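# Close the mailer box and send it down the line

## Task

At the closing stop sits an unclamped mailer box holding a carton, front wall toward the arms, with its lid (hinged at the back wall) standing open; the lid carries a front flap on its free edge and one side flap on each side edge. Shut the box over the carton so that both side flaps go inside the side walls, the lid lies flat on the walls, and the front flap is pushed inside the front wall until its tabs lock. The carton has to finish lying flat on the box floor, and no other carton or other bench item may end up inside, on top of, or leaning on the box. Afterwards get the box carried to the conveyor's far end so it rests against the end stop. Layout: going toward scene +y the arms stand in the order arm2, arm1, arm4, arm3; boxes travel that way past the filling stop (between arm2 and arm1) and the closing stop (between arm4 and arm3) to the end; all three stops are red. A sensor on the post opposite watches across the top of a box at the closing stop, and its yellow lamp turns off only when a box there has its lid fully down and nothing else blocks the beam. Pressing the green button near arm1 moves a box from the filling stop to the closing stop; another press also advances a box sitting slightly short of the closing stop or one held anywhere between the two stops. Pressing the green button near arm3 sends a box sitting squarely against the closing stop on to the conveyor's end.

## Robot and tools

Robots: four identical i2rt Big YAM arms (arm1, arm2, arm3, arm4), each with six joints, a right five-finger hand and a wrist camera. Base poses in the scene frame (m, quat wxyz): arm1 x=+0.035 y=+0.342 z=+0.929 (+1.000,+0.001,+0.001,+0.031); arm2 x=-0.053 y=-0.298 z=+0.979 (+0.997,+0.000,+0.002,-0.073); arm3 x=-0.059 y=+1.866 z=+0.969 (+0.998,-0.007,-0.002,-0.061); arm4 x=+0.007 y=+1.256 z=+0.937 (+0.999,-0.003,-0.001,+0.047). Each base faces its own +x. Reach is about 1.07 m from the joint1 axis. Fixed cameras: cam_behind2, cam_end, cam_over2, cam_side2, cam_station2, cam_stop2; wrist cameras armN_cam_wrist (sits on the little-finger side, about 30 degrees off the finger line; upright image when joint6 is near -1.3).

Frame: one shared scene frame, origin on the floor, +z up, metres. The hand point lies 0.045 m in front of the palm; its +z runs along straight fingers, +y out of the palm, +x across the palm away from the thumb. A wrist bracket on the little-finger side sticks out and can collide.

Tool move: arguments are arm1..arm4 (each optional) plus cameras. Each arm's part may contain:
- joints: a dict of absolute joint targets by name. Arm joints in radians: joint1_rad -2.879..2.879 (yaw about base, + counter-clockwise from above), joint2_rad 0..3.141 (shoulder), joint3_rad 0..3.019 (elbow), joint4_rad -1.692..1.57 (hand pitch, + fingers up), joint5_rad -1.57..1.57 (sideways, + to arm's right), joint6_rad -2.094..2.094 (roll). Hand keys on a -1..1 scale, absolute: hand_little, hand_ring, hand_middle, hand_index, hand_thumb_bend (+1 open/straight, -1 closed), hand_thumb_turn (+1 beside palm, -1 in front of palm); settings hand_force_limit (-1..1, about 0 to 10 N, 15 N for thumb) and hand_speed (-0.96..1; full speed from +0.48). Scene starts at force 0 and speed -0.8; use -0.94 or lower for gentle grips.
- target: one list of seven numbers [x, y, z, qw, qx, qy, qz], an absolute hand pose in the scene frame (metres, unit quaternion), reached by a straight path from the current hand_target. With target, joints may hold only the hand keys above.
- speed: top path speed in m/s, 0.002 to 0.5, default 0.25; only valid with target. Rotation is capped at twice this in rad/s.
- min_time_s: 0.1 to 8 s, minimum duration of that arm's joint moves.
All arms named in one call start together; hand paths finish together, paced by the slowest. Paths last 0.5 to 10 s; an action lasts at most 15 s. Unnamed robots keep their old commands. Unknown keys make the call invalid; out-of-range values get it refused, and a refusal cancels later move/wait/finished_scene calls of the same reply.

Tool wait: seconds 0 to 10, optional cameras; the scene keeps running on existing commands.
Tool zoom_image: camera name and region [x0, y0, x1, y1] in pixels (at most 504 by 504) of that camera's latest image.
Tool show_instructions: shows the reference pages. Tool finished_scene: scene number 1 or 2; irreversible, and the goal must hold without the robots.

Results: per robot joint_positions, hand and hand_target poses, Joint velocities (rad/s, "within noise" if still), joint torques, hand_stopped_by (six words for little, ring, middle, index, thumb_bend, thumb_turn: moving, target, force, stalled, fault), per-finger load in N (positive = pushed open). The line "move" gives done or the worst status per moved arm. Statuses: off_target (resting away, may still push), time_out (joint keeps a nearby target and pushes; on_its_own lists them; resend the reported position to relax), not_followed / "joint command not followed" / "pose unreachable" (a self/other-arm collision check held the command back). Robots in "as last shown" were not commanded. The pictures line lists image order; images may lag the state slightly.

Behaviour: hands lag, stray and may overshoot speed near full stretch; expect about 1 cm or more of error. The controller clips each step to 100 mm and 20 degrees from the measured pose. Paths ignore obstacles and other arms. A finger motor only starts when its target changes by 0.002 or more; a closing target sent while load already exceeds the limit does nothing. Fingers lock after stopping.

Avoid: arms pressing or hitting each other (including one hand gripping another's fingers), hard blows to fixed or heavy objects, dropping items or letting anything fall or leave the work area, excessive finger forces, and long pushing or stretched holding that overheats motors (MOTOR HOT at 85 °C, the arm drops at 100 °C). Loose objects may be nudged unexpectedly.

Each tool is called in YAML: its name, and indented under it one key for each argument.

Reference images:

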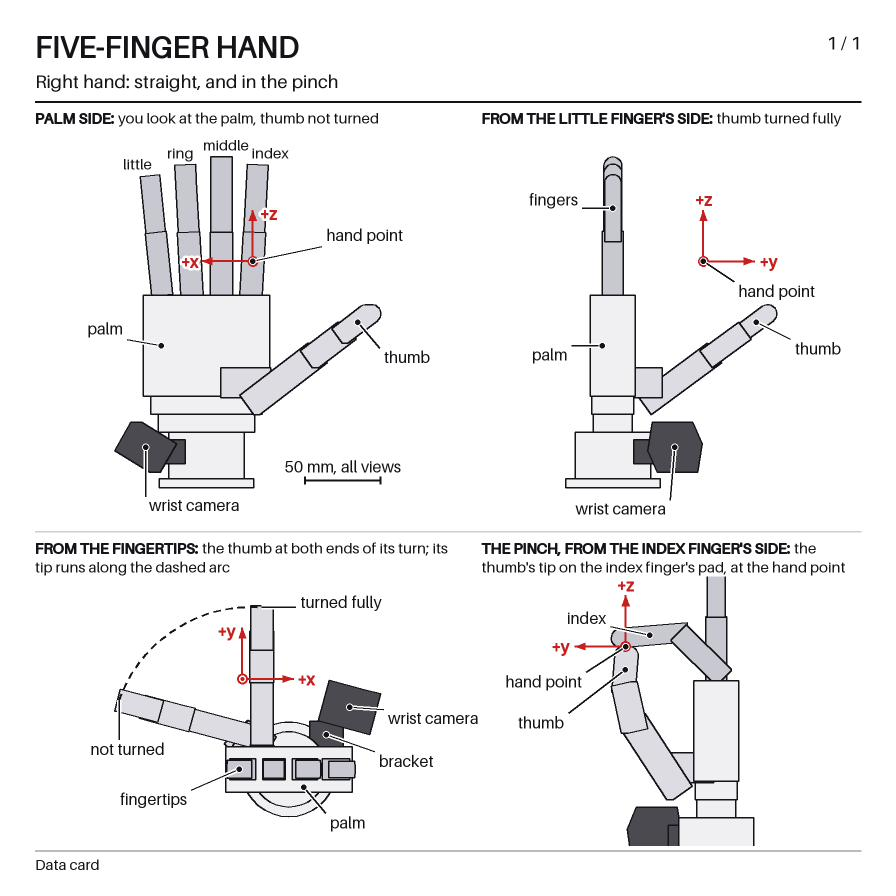

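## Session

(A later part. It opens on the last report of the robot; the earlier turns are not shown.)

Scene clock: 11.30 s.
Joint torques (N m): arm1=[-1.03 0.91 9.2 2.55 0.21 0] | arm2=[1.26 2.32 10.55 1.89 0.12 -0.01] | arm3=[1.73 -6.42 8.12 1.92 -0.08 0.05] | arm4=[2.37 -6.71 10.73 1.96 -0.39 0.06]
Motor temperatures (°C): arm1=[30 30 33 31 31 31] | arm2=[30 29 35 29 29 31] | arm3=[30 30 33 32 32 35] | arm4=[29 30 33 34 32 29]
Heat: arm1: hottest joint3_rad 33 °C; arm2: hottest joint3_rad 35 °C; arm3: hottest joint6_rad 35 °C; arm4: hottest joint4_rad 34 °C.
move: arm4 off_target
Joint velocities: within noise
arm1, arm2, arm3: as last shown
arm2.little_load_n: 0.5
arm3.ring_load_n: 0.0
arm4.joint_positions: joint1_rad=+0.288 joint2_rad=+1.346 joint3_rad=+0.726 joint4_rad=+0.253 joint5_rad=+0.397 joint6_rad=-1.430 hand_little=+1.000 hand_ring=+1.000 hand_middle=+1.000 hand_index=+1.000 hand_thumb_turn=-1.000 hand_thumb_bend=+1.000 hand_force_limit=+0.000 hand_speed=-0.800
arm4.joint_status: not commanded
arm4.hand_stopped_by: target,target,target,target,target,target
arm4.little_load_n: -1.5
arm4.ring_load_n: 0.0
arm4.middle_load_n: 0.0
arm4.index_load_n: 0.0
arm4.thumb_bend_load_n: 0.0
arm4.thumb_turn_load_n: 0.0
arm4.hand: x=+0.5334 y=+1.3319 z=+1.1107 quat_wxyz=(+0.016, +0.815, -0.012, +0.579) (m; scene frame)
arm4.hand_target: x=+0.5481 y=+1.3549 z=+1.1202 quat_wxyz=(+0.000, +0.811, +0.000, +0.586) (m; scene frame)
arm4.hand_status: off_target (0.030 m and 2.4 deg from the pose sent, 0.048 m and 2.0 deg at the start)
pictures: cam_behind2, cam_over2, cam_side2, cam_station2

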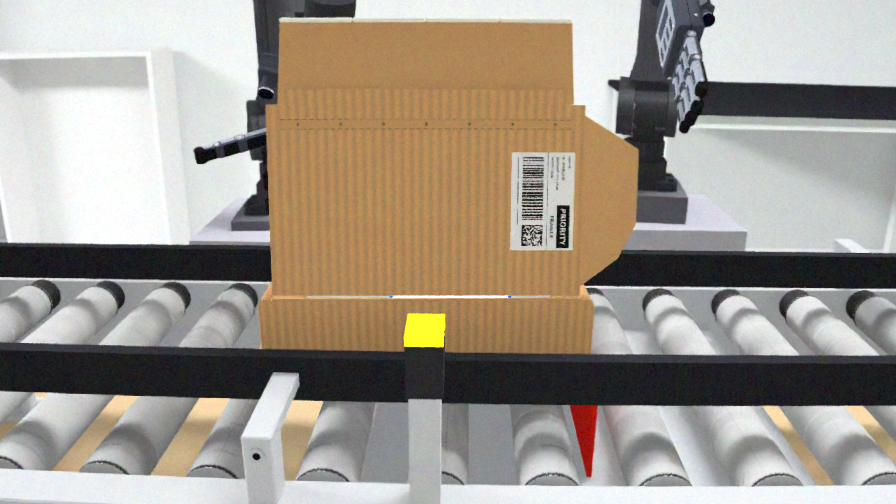

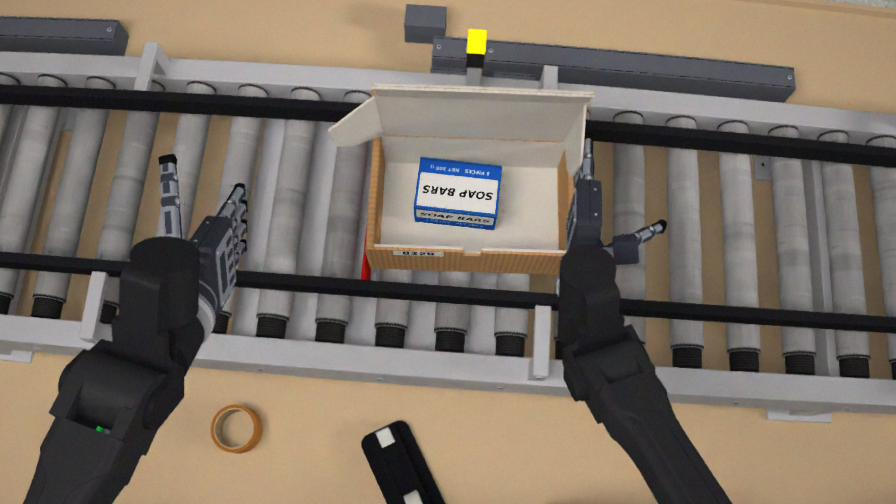

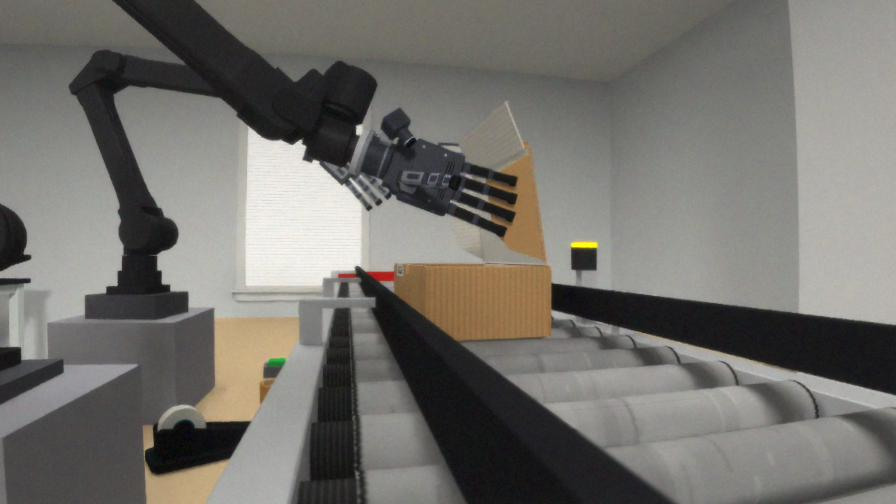

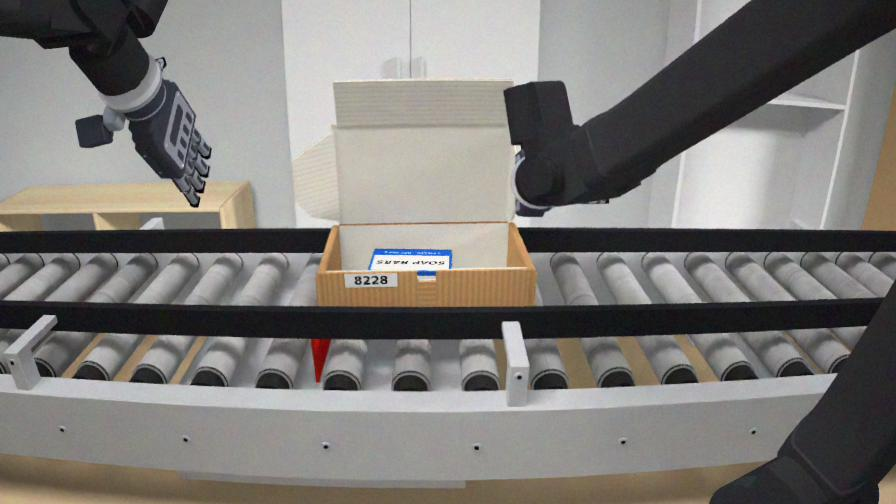

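move:
  arm4: {"target": [0.555, 1.37, 1.12, 0.0, 0.81, 0.0, 0.585], "speed": 0.1}
  cameras: ["cam_over2"]

move:
  arm4: {"target": [0.54, 1.27, 1.12, 0.0, 0.81, 0.0, 0.585], "speed": 0.1}
  cameras: ["cam_over2", "cam_side2", "cam_station2"]

Scene clock: 23.40 s.
Joint torques (N m): arm1=[-1.03 0.91 9.2 2.52 0.21 0] | arm2=[1.49 2.37 10.58 1.94 0.11 -0.01] | arm3=[1.49 -6.36 8.09 1.92 -0.1 0.08] | arm4=[4.01 -7.18 11.38 1.7 -0.56 0.01]
Motor temperatures (°C): arm1=[30 30 35 31 31 31] | arm2=[30 29 37 29 29 31] | arm3=[30 30 34 32 32 34] | arm4=[29 30 37 34 32 29]
Heat: arm1: hottest joint3_rad 35 °C; arm2: hottest joint3_rad 37 °C; arm3: hottest joint3_rad 34 °C; arm4: hottest joint3_rad 37 °C.
move: arm4 off_target
Joint velocities: within noise
arm1, arm2, arm3: as last shown
arm2.little_load_n: 0.0
arm3.middle_load_n: 0.5
arm4.joint_positions: joint1_rad=+0.311 joint2_rad=+1.369 joint3_rad=+0.745 joint4_rad=+0.253 joint5_rad=+0.430 joint6_rad=-1.415 hand_little=+1.000 hand_ring=+1.000 hand_middle=+1.000 hand_index=+1.000 hand_thumb_turn=-1.000 hand_thumb_bend=+1.000 hand_force_limit=+0.000 hand_speed=-0.800
arm4.joint_status: not commanded
arm4.hand_stopped_by: target,target,target,target,target,target
arm4.little_load_n: -2.5
arm4.ring_load_n: 0.0
arm4.middle_load_n: 0.0
arm4.index_load_n: 0.0
arm4.thumb_bend_load_n: 0.0
arm4.thumb_turn_load_n: 0.5
arm4.hand: x=+0.5368 y=+1.3409 z=+1.1099 quat_wxyz=(+0.019, +0.814, -0.018, +0.580) (m; scene frame)
arm4.hand_target: x=+0.5524 y=+1.3698 z=+1.1202 quat_wxyz=(+0.000, +0.811, +0.000, +0.586) (m; scene frame)
arm4.hand_status: off_target (0.036 m and 3.1 deg from the pose sent, 0.045 m and 2.5 deg at the start)
pictures: cam_over2

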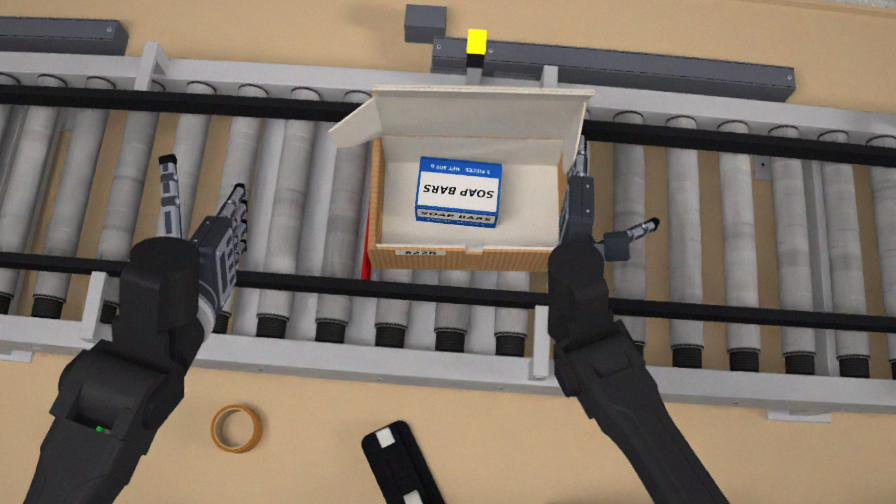

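Scene clock: 25.07 s.
Joint torques (N m): arm1=[-0.97 0.91 9.2 2.55 0.21 0] | arm2=[1.32 2.2 10.52 1.96 0.1 -0.01] | arm3=[1.61 -6.59 8.03 1.87 -0.08 0.07] | arm4=[0.85 -10.4 7.28 2.84 -0.02 0.01]
Motor temperatures (°C): arm1=[30 30 35 31 31 31] | arm2=[30 29 37 29 29 31] | arm3=[30 30 34 32 32 34] | arm4=[29 30 37 34 32 29]
Heat: arm1: hottest joint3_rad 35 °C; arm2: hottest joint3_rad 37 °C; arm3: hottest joint3_rad 34 °C; arm4: hottest joint3_rad 37 °C.
move: arm4 done
Joint velocities: within noise
arm1, arm2, arm3: as last shown
arm3.middle_load_n: 0.0
arm4.joint_positions: joint1_rad=+0.115 joint2_rad=+1.305 joint3_rad=+0.692 joint4_rad=+0.256 joint5_rad=+0.192 joint6_rad=-1.491 hand_little=+1.000 hand_ring=+1.000 hand_middle=+1.000 hand_index=+1.000 hand_thumb_turn=-1.000 hand_thumb_bend=+1.000 hand_force_limit=+0.000 hand_speed=-0.800
arm4.joint_status: not commanded
arm4.hand_stopped_by: target,target,target,target,target,target
arm4.little_load_n: 0.0
arm4.ring_load_n: 0.0
arm4.middle_load_n: 0.0
arm4.index_load_n: 0.0
arm4.thumb_bend_load_n: 0.0
arm4.thumb_turn_load_n: 0.5
arm4.hand: x=+0.5405 y=+1.2734 z=+1.1102 quat_wxyz=(-0.001, +0.819, +0.000, +0.574) (m; scene frame)
arm4.hand_target: x=+0.5400 y=+1.2701 z=+1.1201 quat_wxyz=(+0.000, +0.811, +0.000, +0.586) (m; scene frame)
arm4.hand_status: done (0.010 m and 1.6 deg from the pose sent, 0.072 m and 3.1 deg at the start)
pictures: cam_over2, cam_side2, cam_station2

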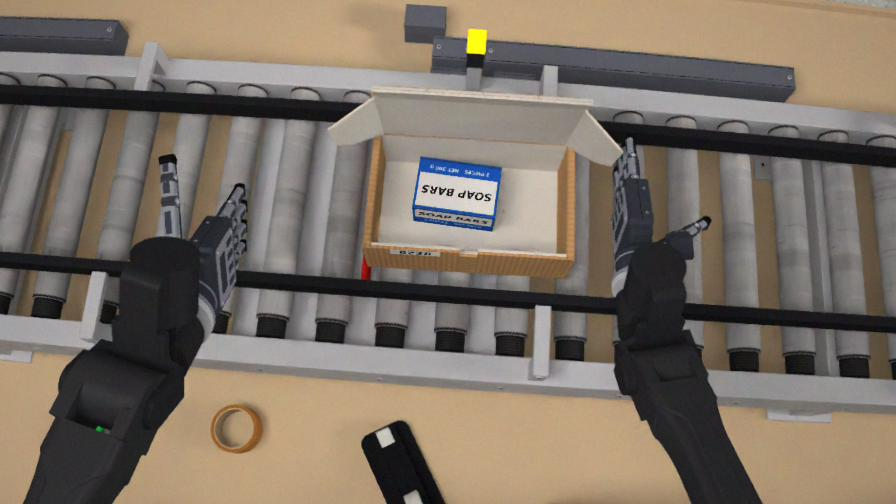

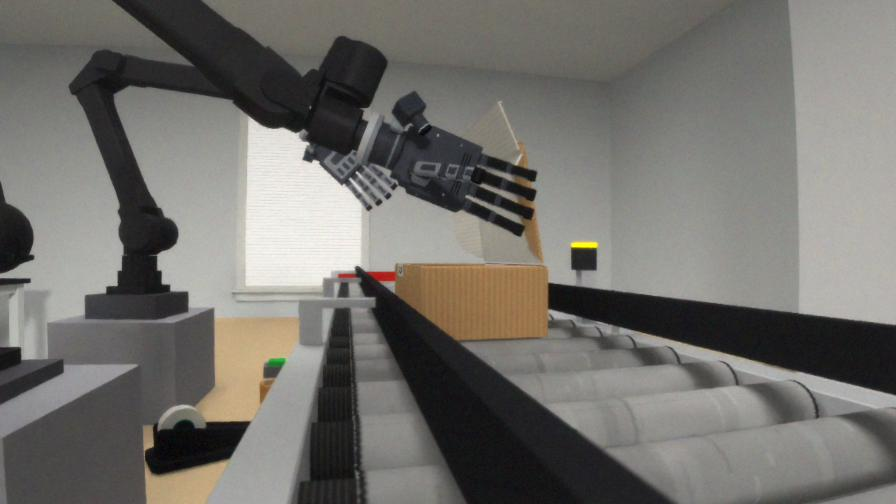

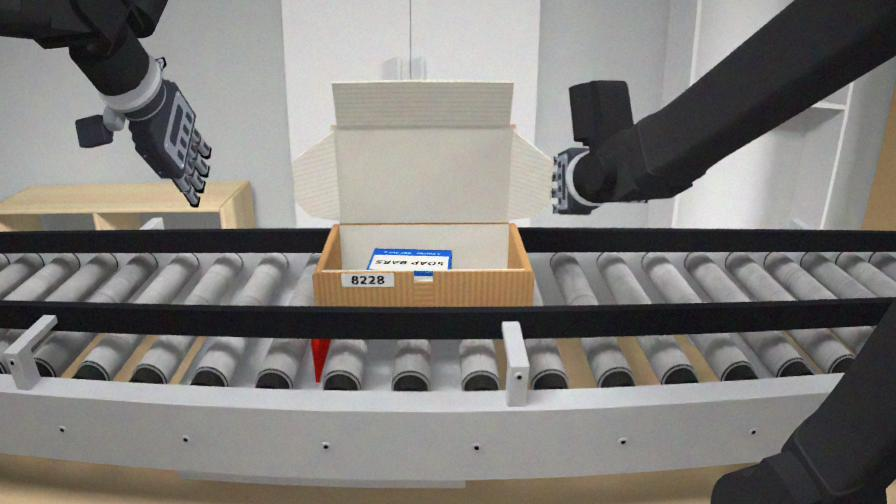

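move:
  arm4: {"joints": {"joint1_rad": -0.4, "joint4_rad": 0.6, "joint5_rad": -1.25, "joint6_rad": 1.45}, "min_time_s": 3}
  arm3: {"joints": {"joint1_rad": 0.45, "joint4_rad": 0.18, "joint5_rad": 1.25, "joint6_rad": -1.45}, "min_time_s": 3}
  cameras: ["cam_over2", "cam_side2", "cam_station2", "cam_behind2"]

Scene clock: 32.57 s.
Joint torques (N m): arm1=[-1.03 0.91 9.21 2.55 0.21 0] | arm2=[1.14 2.08 10.52 1.92 0.13 -0.02] | arm3=[1.55 -6.42 7.91 1.74 0.11 -0.33] | arm4=[1.08 -9.52 7.31 1.96 -0.11 0.24]
Motor temperatures (°C): arm1=[30 30 36 31 31 30] | arm2=[30 29 38 29 29 31] | arm3=[30 30 35 32 32 34] | arm4=[29 31 37 34 32 29]
Heat: arm1: hottest joint3_rad 36 °C; arm2: hottest joint3_rad 38 °C; arm3: hottest joint3_rad 35 °C; arm4: hottest joint3_rad 37 °C.
move: arm3 done; arm4 done
Joint velocities: within noise
arm1, arm2: as last shown
arm3.joint_positions: joint1_rad=+0.441 joint2_rad=+1.119 joint3_rad=+0.937 joint4_rad=+0.162 joint5_rad=+1.248 joint6_rad=-1.434 hand_little=+1.000 hand_ring=+1.000 hand_middle=+1.000 hand_index=+1.000 hand_thumb_turn=+1.000 hand_thumb_bend=+1.000 hand_force_limit=+0.000 hand_speed=-0.800
arm3.joint_status: all done
arm3.hand_stopped_by: target,target,target,target,target,target
arm3.little_load_n: 0.0
arm3.ring_load_n: 0.0
arm3.middle_load_n: 0.0
arm3.index_load_n: 0.0
arm3.thumb_bend_load_n: 0.0
arm3.thumb_turn_load_n: 0.0
arm3.hand: x=+0.3607 y=+1.7967 z=+1.3620 quat_wxyz=(+0.282, +0.612, -0.350, +0.651) (m; scene frame)
arm3.hand_target: x=+0.3606 y=+1.8002 z=+1.3624 quat_wxyz=(+0.281, +0.612, -0.346, +0.653) (m; scene frame)
arm3.hand_status: not commanded
arm4.joint_positions: joint1_rad=-0.394 joint2_rad=+1.304 joint3_rad=+0.686 joint4_rad=+0.586 joint5_rad=-1.248 joint6_rad=+1.440 hand_little=+1.000 hand_ring=+1.000 hand_middle=+1.000 hand_index=+1.000 hand_thumb_turn=-1.000 hand_thumb_bend=+1.000 hand_force_limit=+0.000 hand_speed=-0.800
arm4.joint_status: all done
arm4.hand_stopped_by: target,target,target,target,target,target
arm4.little_load_n: 0.0
arm4.ring_load_n: 0.0
arm4.middle_load_n: 0.0
arm4.index_load_n: 0.0
arm4.thumb_bend_load_n: 0.0
arm4.thumb_turn_load_n: 0.0
arm4.hand: x=+0.4249 y=+1.3414 z=+1.2499 quat_wxyz=(-0.641, +0.358, -0.615, -0.287) (m; scene frame)
arm4.hand_target: x=+0.4218 y=+1.3399 z=+1.2576 quat_wxyz=(-0.648, +0.361, -0.609, -0.281) (m; scene frame)
arm4.hand_status: not commanded
pictures: cam_behind2, cam_over2, cam_side2, cam_station2

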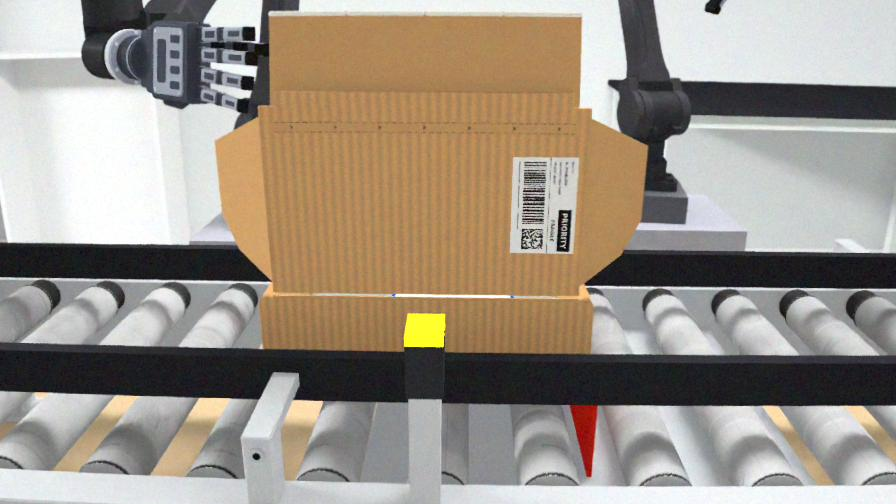

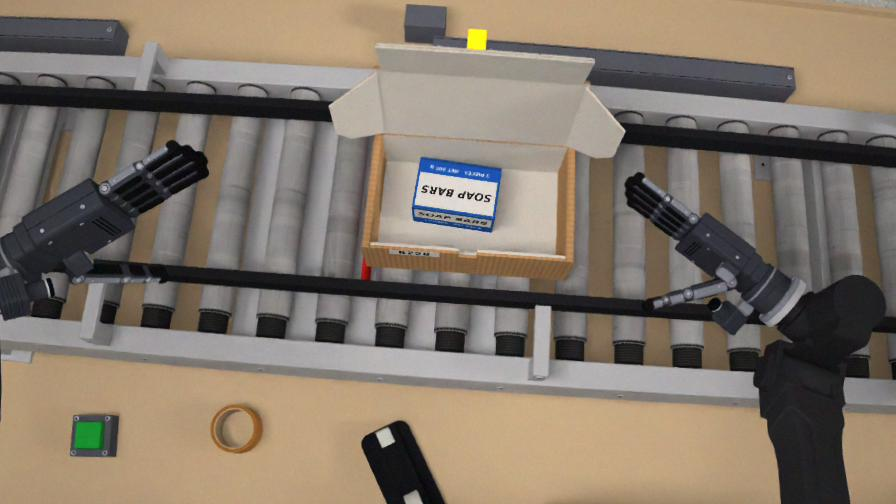

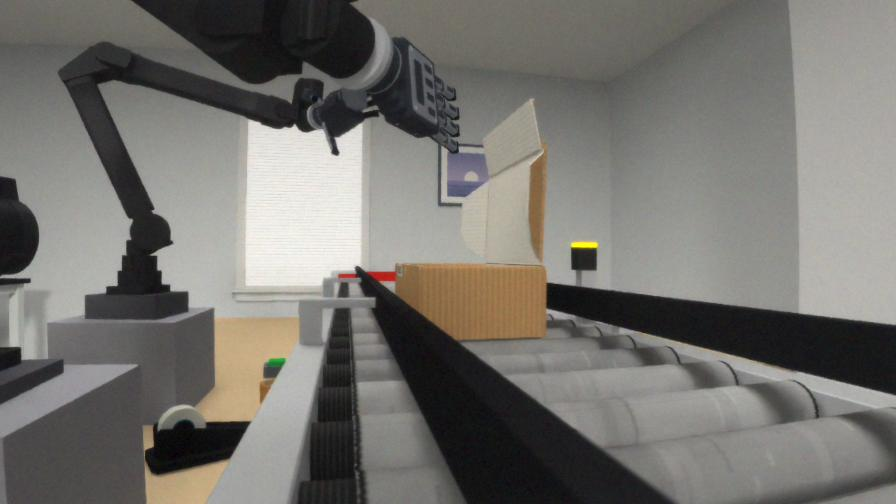

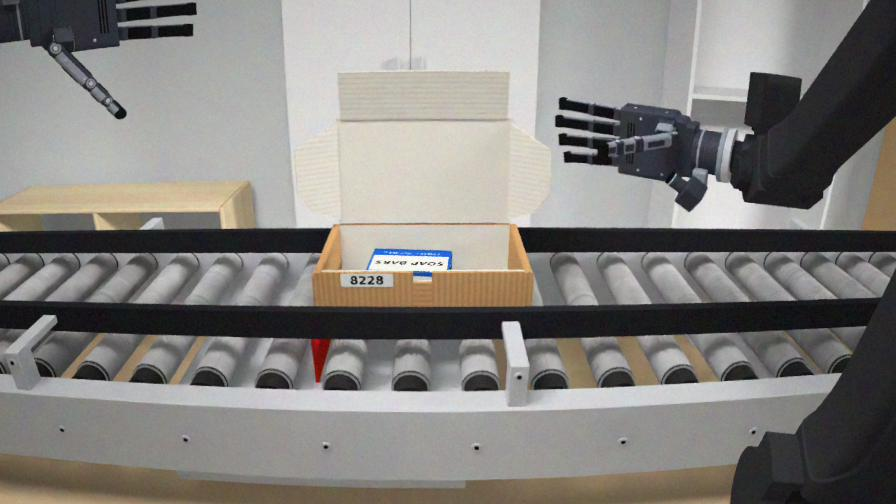

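move:
  arm4: {"target": [0.615, 1.21, 1.14, 0.5337, -0.4639, 0.5337, 0.4639], "speed": 0.25}
  arm3: {"target": [0.615, 1.84, 1.14, 0.4639, 0.5337, -0.4639, 0.5337], "speed": 0.25, "joints": {"hand_thumb_turn": -1}}
  cameras: ["cam_over2", "cam_side2", "cam_station2", "cam_behind2"]

Scene clock: 38.77 s.
Joint torques (N m): arm1=[-1.03 0.91 9.2 2.54 0.21 0] | arm2=[1.55 2.37 10.54 1.92 0.13 -0.02] | arm3=[-0.38 -18.43 11.41 0.94 0.25 -0.32] | arm4=[1.44 -18.08 10.09 1.17 -0.21 0.22]
Motor temperatures (°C): arm1=[30 30 36 31 31 30] | arm2=[30 29 38 29 29 31] | arm3=[30 31 35 32 32 34] | arm4=[29 31 37 34 32 29]
Heat: arm1: hottest joint3_rad 36 °C; arm2: hottest joint3_rad 38 °C; arm3: hottest joint3_rad 35 °C; arm4: hottest joint3_rad 37 °C.
move: arm3 off_target; arm4 off_target
Joint velocities: within noise
arm1, arm2: as last shown
arm3.joint_positions: joint1_rad=+0.382 joint2_rad=+2.209 joint3_rad=+1.647 joint4_rad=+0.333 joint5_rad=+1.584 joint6_rad=-1.389 hand_little=+1.000 hand_ring=+1.000 hand_middle=+1.000 hand_index=+1.000 hand_thumb_turn=-1.000 hand_thumb_bend=+1.000 hand_force_limit=+0.000 hand_speed=-0.800
arm3.joint_status: all done
arm3.hand_stopped_by: target,target,target,target,target,target
arm3.little_load_n: 0.0
arm3.ring_load_n: 0.0
arm3.middle_load_n: 0.0
arm3.index_load_n: 0.0
arm3.thumb_bend_load_n: 0.0
arm3.thumb_turn_load_n: 0.0
arm3.hand: x=+0.6029 y=+1.8431 z=+1.1169 quat_wxyz=(+0.452, +0.563, -0.417, +0.552) (m; scene frame)
arm3.hand_target: x=+0.6137 y=+1.8395 z=+1.1400 quat_wxyz=(+0.442, +0.550, -0.434, +0.560) (m; scene frame)
arm3.hand_status: off_target (0.026 m and 6.8 deg from the pose sent, 0.340 m and 29.4 deg at the start; a joint's target at an end of its range on 133 of 169 steps)
arm4.joint_positions: joint1_rad=-0.489 joint2_rad=+2.092 joint3_rad=+1.363 joint4_rad=+0.580 joint5_rad=-1.583 joint6_rad=+1.452 hand_little=+1.000 hand_ring=+1.000 hand_middle=+1.000 hand_index=+1.000 hand_thumb_turn=-1.000 hand_thumb_bend=+1.000 hand_force_limit=+0.000 hand_speed=-0.800
arm4.joint_status: not commanded
arm4.hand_stopped_by: target,target,target,target,target,target
arm4.little_load_n: 0.0
arm4.ring_load_n: 0.0
arm4.middle_load_n: 0.0
arm4.index_load_n: 0.0
arm4.thumb_bend_load_n: 0.0
arm4.thumb_turn_load_n: -0.5
arm4.hand: x=+0.6032 y=+1.2172 z=+1.1310 quat_wxyz=(-0.580, +0.389, -0.591, -0.403) (m; scene frame)
arm4.hand_target: x=+0.6144 y=+1.2106 z=+1.1401 quat_wxyz=(-0.585, +0.396, -0.587, -0.395) (m; scene frame)
arm4.hand_status: off_target (0.016 m and 14.0 deg from the pose sent, 0.256 m and 28.3 deg at the start; a joint's target at an end of its range on 132 of 158 steps)
pictures: cam_behind2, cam_over2, cam_side2, cam_station2

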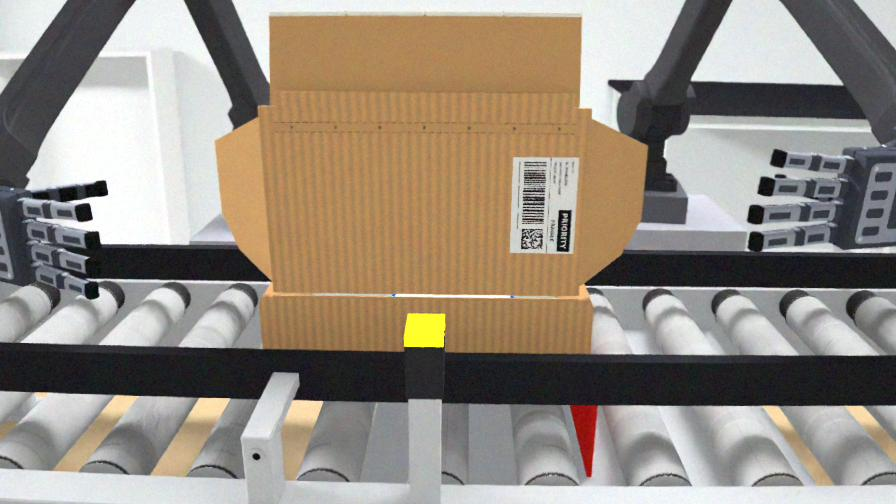

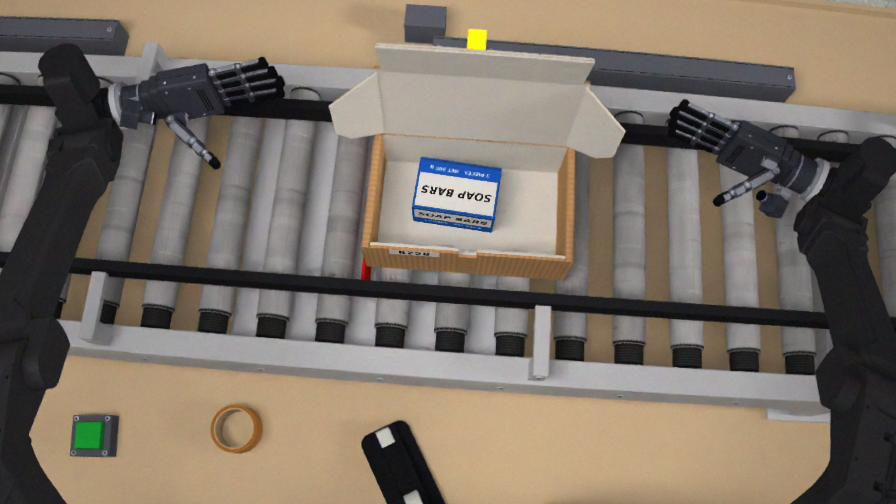

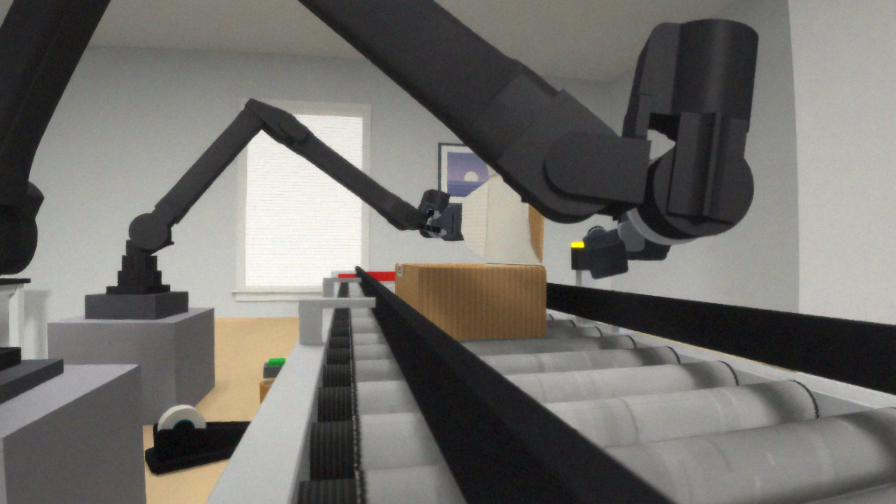

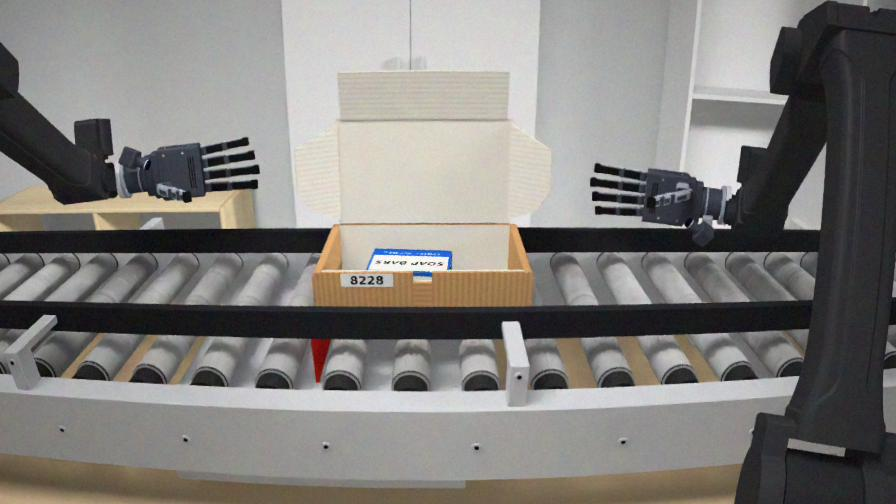

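move:
  arm4: {"target": [0.635, 1.32, 1.13, 0.5337, -0.4639, 0.5337, 0.4639], "speed": 0.15}
  arm3: {"target": [0.635, 1.75, 1.12, 0.4639, 0.5337, -0.4639, 0.5337], "speed": 0.15}
  cameras: ["cam_over2", "cam_station2", "cam_behind2"]

Scene clock: 40.80 s.
Joint torques (N m): arm1=[-1.08 0.91 9.21 2.52 0.21 0] | arm2=[1.44 2.08 10.54 1.91 0.11 0] | arm3=[-0.03 -18.67 11.63 0.54 0.11 -0.13] | arm4=[1.55 -18.14 10.33 1.1 -0.2 0.15]
Motor temperatures (°C): arm1=[30 30 36 31 31 30] | arm2=[30 29 39 29 29 31] | arm3=[30 32 36 32 32 34] | arm4=[29 31 37 34 32 29]
Heat: arm1: hottest joint3_rad 36 °C; arm2: hottest joint3_rad 39 °C; arm3: hottest joint3_rad 36 °C; arm4: hottest joint3_rad 37 °C.
move: arm3 off_target; arm4 off_target
Joint velocities: within noise
arm1.joint_positions: joint1_rad=-0.032 joint2_rad=+0.646 joint3_rad=+1.328 joint4_rad=-1.360 joint5_rad=+0.140 joint6_rad=-1.155 hand_little=+1.000 hand_ring=+1.000 hand_middle=+1.000 hand_index=+1.000 hand_thumb_turn=+1.000 hand_thumb_bend=+1.000 hand_force_limit=+0.000 hand_speed=-0.800
arm1.joint_status: not commanded
arm1.hand_stopped_by: target,target,target,target,target,target
arm1.little_load_n: 0.0
arm1.ring_load_n: 0.0
arm1.middle_load_n: 0.0
arm1.index_load_n: 0.0
arm1.thumb_bend_load_n: 0.0
arm1.thumb_turn_load_n: 0.0
arm1.hand: x=+0.2644 y=+0.2774 z=+1.3774 quat_wxyz=(-0.035, +0.878, -0.203, +0.433) (m; scene frame)
arm1.hand_target: x=+0.2640 y=+0.2774 z=+1.3855 quat_wxyz=(-0.037, +0.873, -0.203, +0.441) (m; scene frame)
arm1.hand_status: not commanded
arm2.joint_positions: joint1_rad=+0.199 joint2_rad=+0.614 joint3_rad=+1.377 joint4_rad=-1.233 joint5_rad=+0.174 joint6_rad=-1.171 hand_little=+1.000 hand_ring=+1.000 hand_middle=+1.000 hand_index=+1.000 hand_thumb_turn=+1.000 hand_thumb_bend=+1.000 hand_force_limit=+0.000 hand_speed=-0.800
arm2.joint_status: not commanded
arm2.hand_stopped_by: target,target,target,target,target,target
arm2.little_load_n: 0.0
arm2.ring_load_n: 0.0
arm2.middle_load_n: -0.5
arm2.index_load_n: 0.0
arm2.thumb_bend_load_n: -0.5
arm2.thumb_turn_load_n: 0.0
arm2.hand: x=+0.1875 y=-0.3623 z=+1.4826 quat_wxyz=(-0.044, +0.830, -0.192, +0.522) (m; scene frame)
arm2.hand_target: x=+0.1859 y=-0.3624 z=+1.4940 quat_wxyz=(-0.047, +0.823, -0.191, +0.533) (m; scene frame)
arm2.hand_status: not commanded
arm3.joint_positions: joint1_rad=+0.241 joint2_rad=+2.279 joint3_rad=+1.734 joint4_rad=+0.314 joint5_rad=+1.544 joint6_rad=-1.389 hand_little=+1.000 hand_ring=+1.000 hand_middle=+1.000 hand_index=+1.000 hand_thumb_turn=-1.000 hand_thumb_bend=+1.000 hand_force_limit=+0.000 hand_speed=-0.800
arm3.joint_status: not commanded
arm3.hand_stopped_by: target,target,target,target,target,target
arm3.little_load_n: 0.0
arm3.ring_load_n: 0.0
arm3.middle_load_n: 0.0
arm3.index_load_n: 0.0
arm3.thumb_bend_load_n: 0.0
arm3.thumb_turn_load_n: 0.0
arm3.hand: x=+0.6217 y=+1.7511 z=+1.1020 quat_wxyz=(+0.477, +0.544, -0.448, +0.526) (m; scene frame)
arm3.hand_target: x=+0.6338 y=+1.7499 z=+1.1203 quat_wxyz=(+0.465, +0.532, -0.461, +0.537) (m; scene frame)
arm3.hand_status: off_target (0.022 m and 2.8 deg from the pose sent, 0.098 m and 6.8 deg at the start)
arm4.joint_positions: joint1_rad=-0.302 joint2_rad=+2.148 joint3_rad=+1.444 joint4_rad=+0.567 joint5_rad=-1.583 joint6_rad=+1.457 hand_little=+1.000 hand_ring=+1.000 hand_middle=+1.000 hand_index=+1.000 hand_thumb_turn=-1.000 hand_thumb_bend=+1.000 hand_force_limit=+0.000 hand_speed=-0.800
arm4.joint_status: not commanded
arm4.hand_stopped_by: target,target,target,target,target,target
arm4.little_load_n: 0.0
arm4.ring_load_n: 0.0
arm4.middle_load_n: 0.0
arm4.index_load_n: 0.0
arm4.thumb_bend_load_n: 0.0
arm4.thumb_turn_load_n: -0.5
arm4.hand: x=+0.6219 y=+1.3239 z=+1.1236 quat_wxyz=(-0.541, +0.444, -0.552, -0.453) (m; scene frame)
arm4.hand_target: x=+0.6343 y=+1.3205 z=+1.1300 quat_wxyz=(-0.545, +0.450, -0.547, -0.448) (m; scene frame)
arm4.hand_status: off_target (0.015 m and 3.4 deg from the pose sent, 0.108 m and 14.0 deg at the start; a joint's target at an end of its range on 53 of 53 steps)
pictures: cam_behind2, cam_over2, cam_station2

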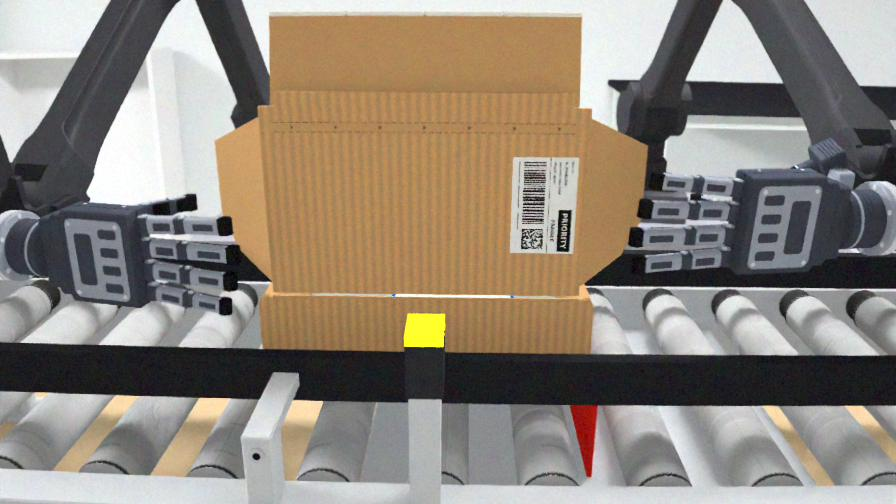

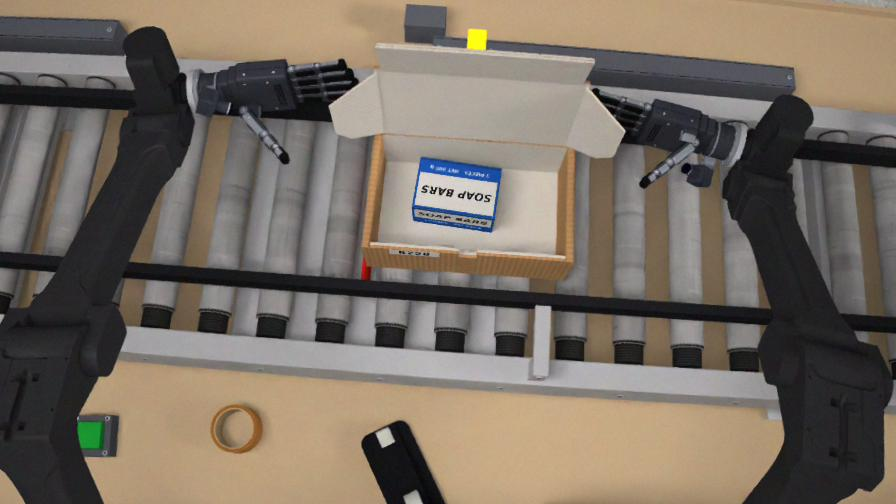

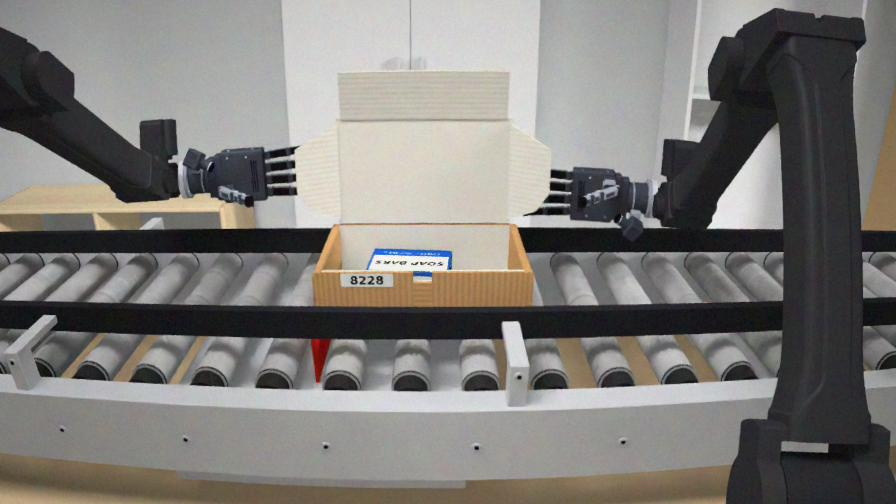

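move:
  arm4: {"target": [0.63, 1.38, 1.13, 0.5337, -0.4639, 0.5337, 0.4639], "speed": 0.15, "joints": {"hand_thumb_bend": 0.3}}
  arm3: {"target": [0.63, 1.69, 1.12, 0.4639, 0.5337, -0.4639, 0.5337], "speed": 0.15, "joints": {"hand_thumb_bend": 0.3}}
  cameras: ["cam_over2", "cam_station2", "cam_behind2"]

Scene clock: 44.27 s.
Joint torques (N m): arm1=[-1.08 0.91 9.2 2.55 0.21 0] | arm2=[1.49 2.43 10.54 1.96 0.13 -0.02] | arm3=[0.91 -19.72 8.32 1.62 0.06 -0.32] | arm4=[0.26 -18.73 9.26 1.58 -0.07 0.2]
Motor temperatures (°C): arm1=[30 30 37 31 31 30] | arm2=[30 29 39 29 29 31] | arm3=[30 33 36 32 32 34] | arm4=[29 31 38 34 32 29]
Heat: arm1: hottest joint3_rad 37 °C; arm2: hottest joint3_rad 39 °C; arm3: hottest joint3_rad 36 °C; arm4: hottest joint3_rad 38 °C.
move: arm3 off_target; arm4 off_target
Joint velocities: within noise
arm1, arm2: as last shown
arm1.middle_load_n: -0.5
arm2.ring_load_n: 0.5
arm2.middle_load_n: 0.0
arm2.thumb_bend_load_n: 0.0
arm3.joint_positions: joint1_rad=+0.150 joint2_rad=+2.279 joint3_rad=+1.734 joint4_rad=+0.357 joint5_rad=+1.464 joint6_rad=-1.418 hand_little=+1.000 hand_ring=+1.000 hand_middle=+1.000 hand_index=+1.000 hand_thumb_turn=-1.000 hand_thumb_bend=+0.300 hand_force_limit=+0.000 hand_speed=-0.800
arm3.joint_status: all done
arm3.hand_stopped_by: target,target,target,target,target,target
arm3.little_load_n: 0.0
arm3.ring_load_n: 0.0
arm3.middle_load_n: 0.0
arm3.index_load_n: 0.0
arm3.thumb_bend_load_n: 0.5
arm3.thumb_turn_load_n: 0.0
arm3.hand: x=+0.6251 y=+1.6869 z=+1.1024 quat_wxyz=(+0.473, +0.541, -0.458, +0.523) (m; scene frame)
arm3.hand_target: x=+0.6296 y=+1.6900 z=+1.1199 quat_wxyz=(+0.464, +0.534, -0.464, +0.533) (m; scene frame)
arm3.hand_status: off_target (0.019 m and 2.0 deg from the pose sent, 0.064 m and 2.8 deg at the start)
arm4.joint_positions: joint1_rad=-0.209 joint2_rad=+2.148 joint3_rad=+1.444 joint4_rad=+0.567 joint5_rad=-1.551 joint6_rad=+1.463 hand_little=+1.000 hand_ring=+1.000 hand_middle=+1.000 hand_index=+1.000 hand_thumb_turn=-1.000 hand_thumb_bend=+0.300 hand_force_limit=+0.000 hand_speed=-0.800
arm4.joint_status: all done
arm4.hand_stopped_by: target,target,target,target,target,target
arm4.little_load_n: 0.0
arm4.ring_load_n: 0.0
arm4.middle_load_n: 0.0
arm4.index_load_n: 0.0
arm4.thumb_bend_load_n: 0.0
arm4.thumb_turn_load_n: 0.0
arm4.hand: x=+0.6195 y=+1.3822 z=+1.1227 quat_wxyz=(-0.524, +0.460, -0.541, -0.470) (m; scene frame)
arm4.hand_target: x=+0.6295 y=+1.3799 z=+1.1300 quat_wxyz=(-0.532, +0.466, -0.536, -0.462) (m; scene frame)
arm4.hand_status: off_target (0.013 m and 1.6 deg from the pose sent, 0.057 m and 3.4 deg at the start)
pictures: cam_behind2, cam_over2, cam_station2

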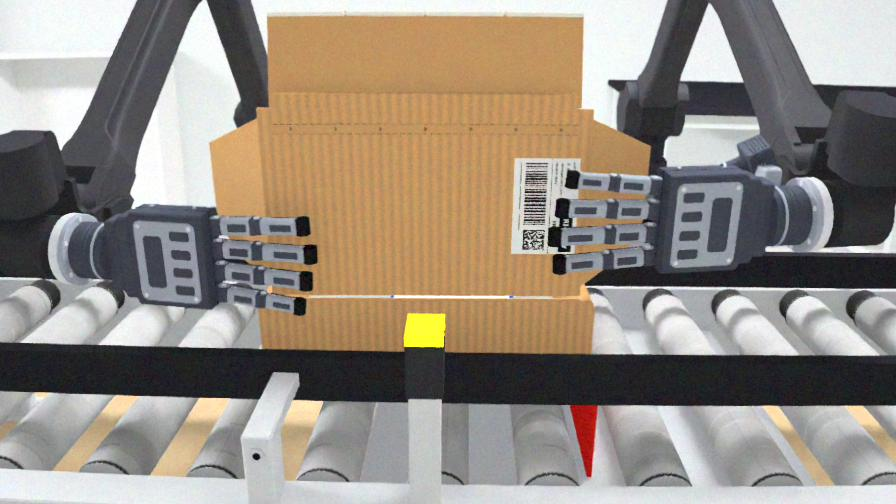

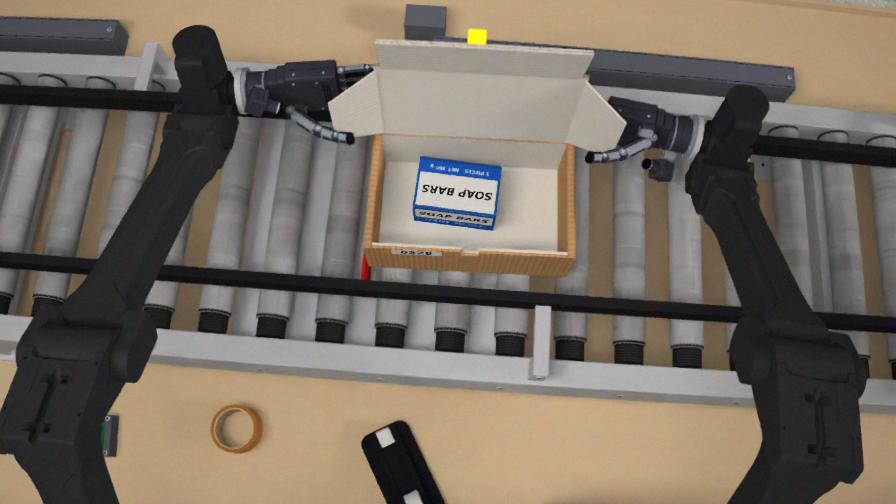

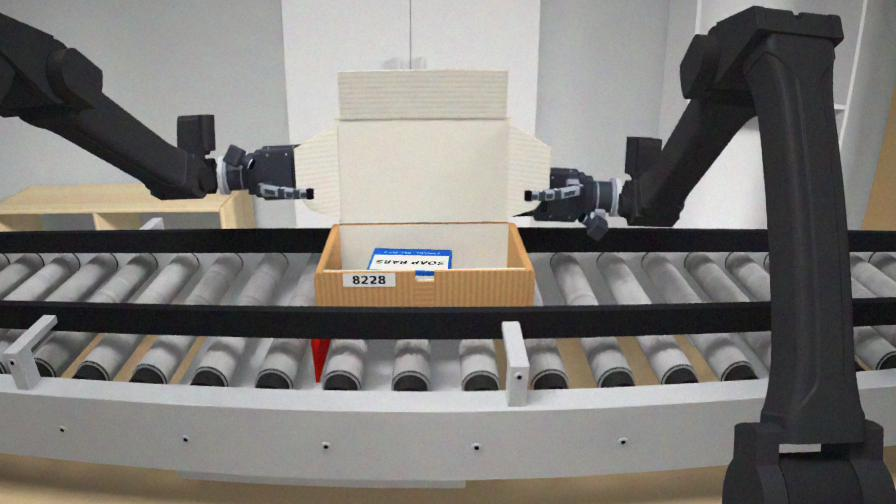

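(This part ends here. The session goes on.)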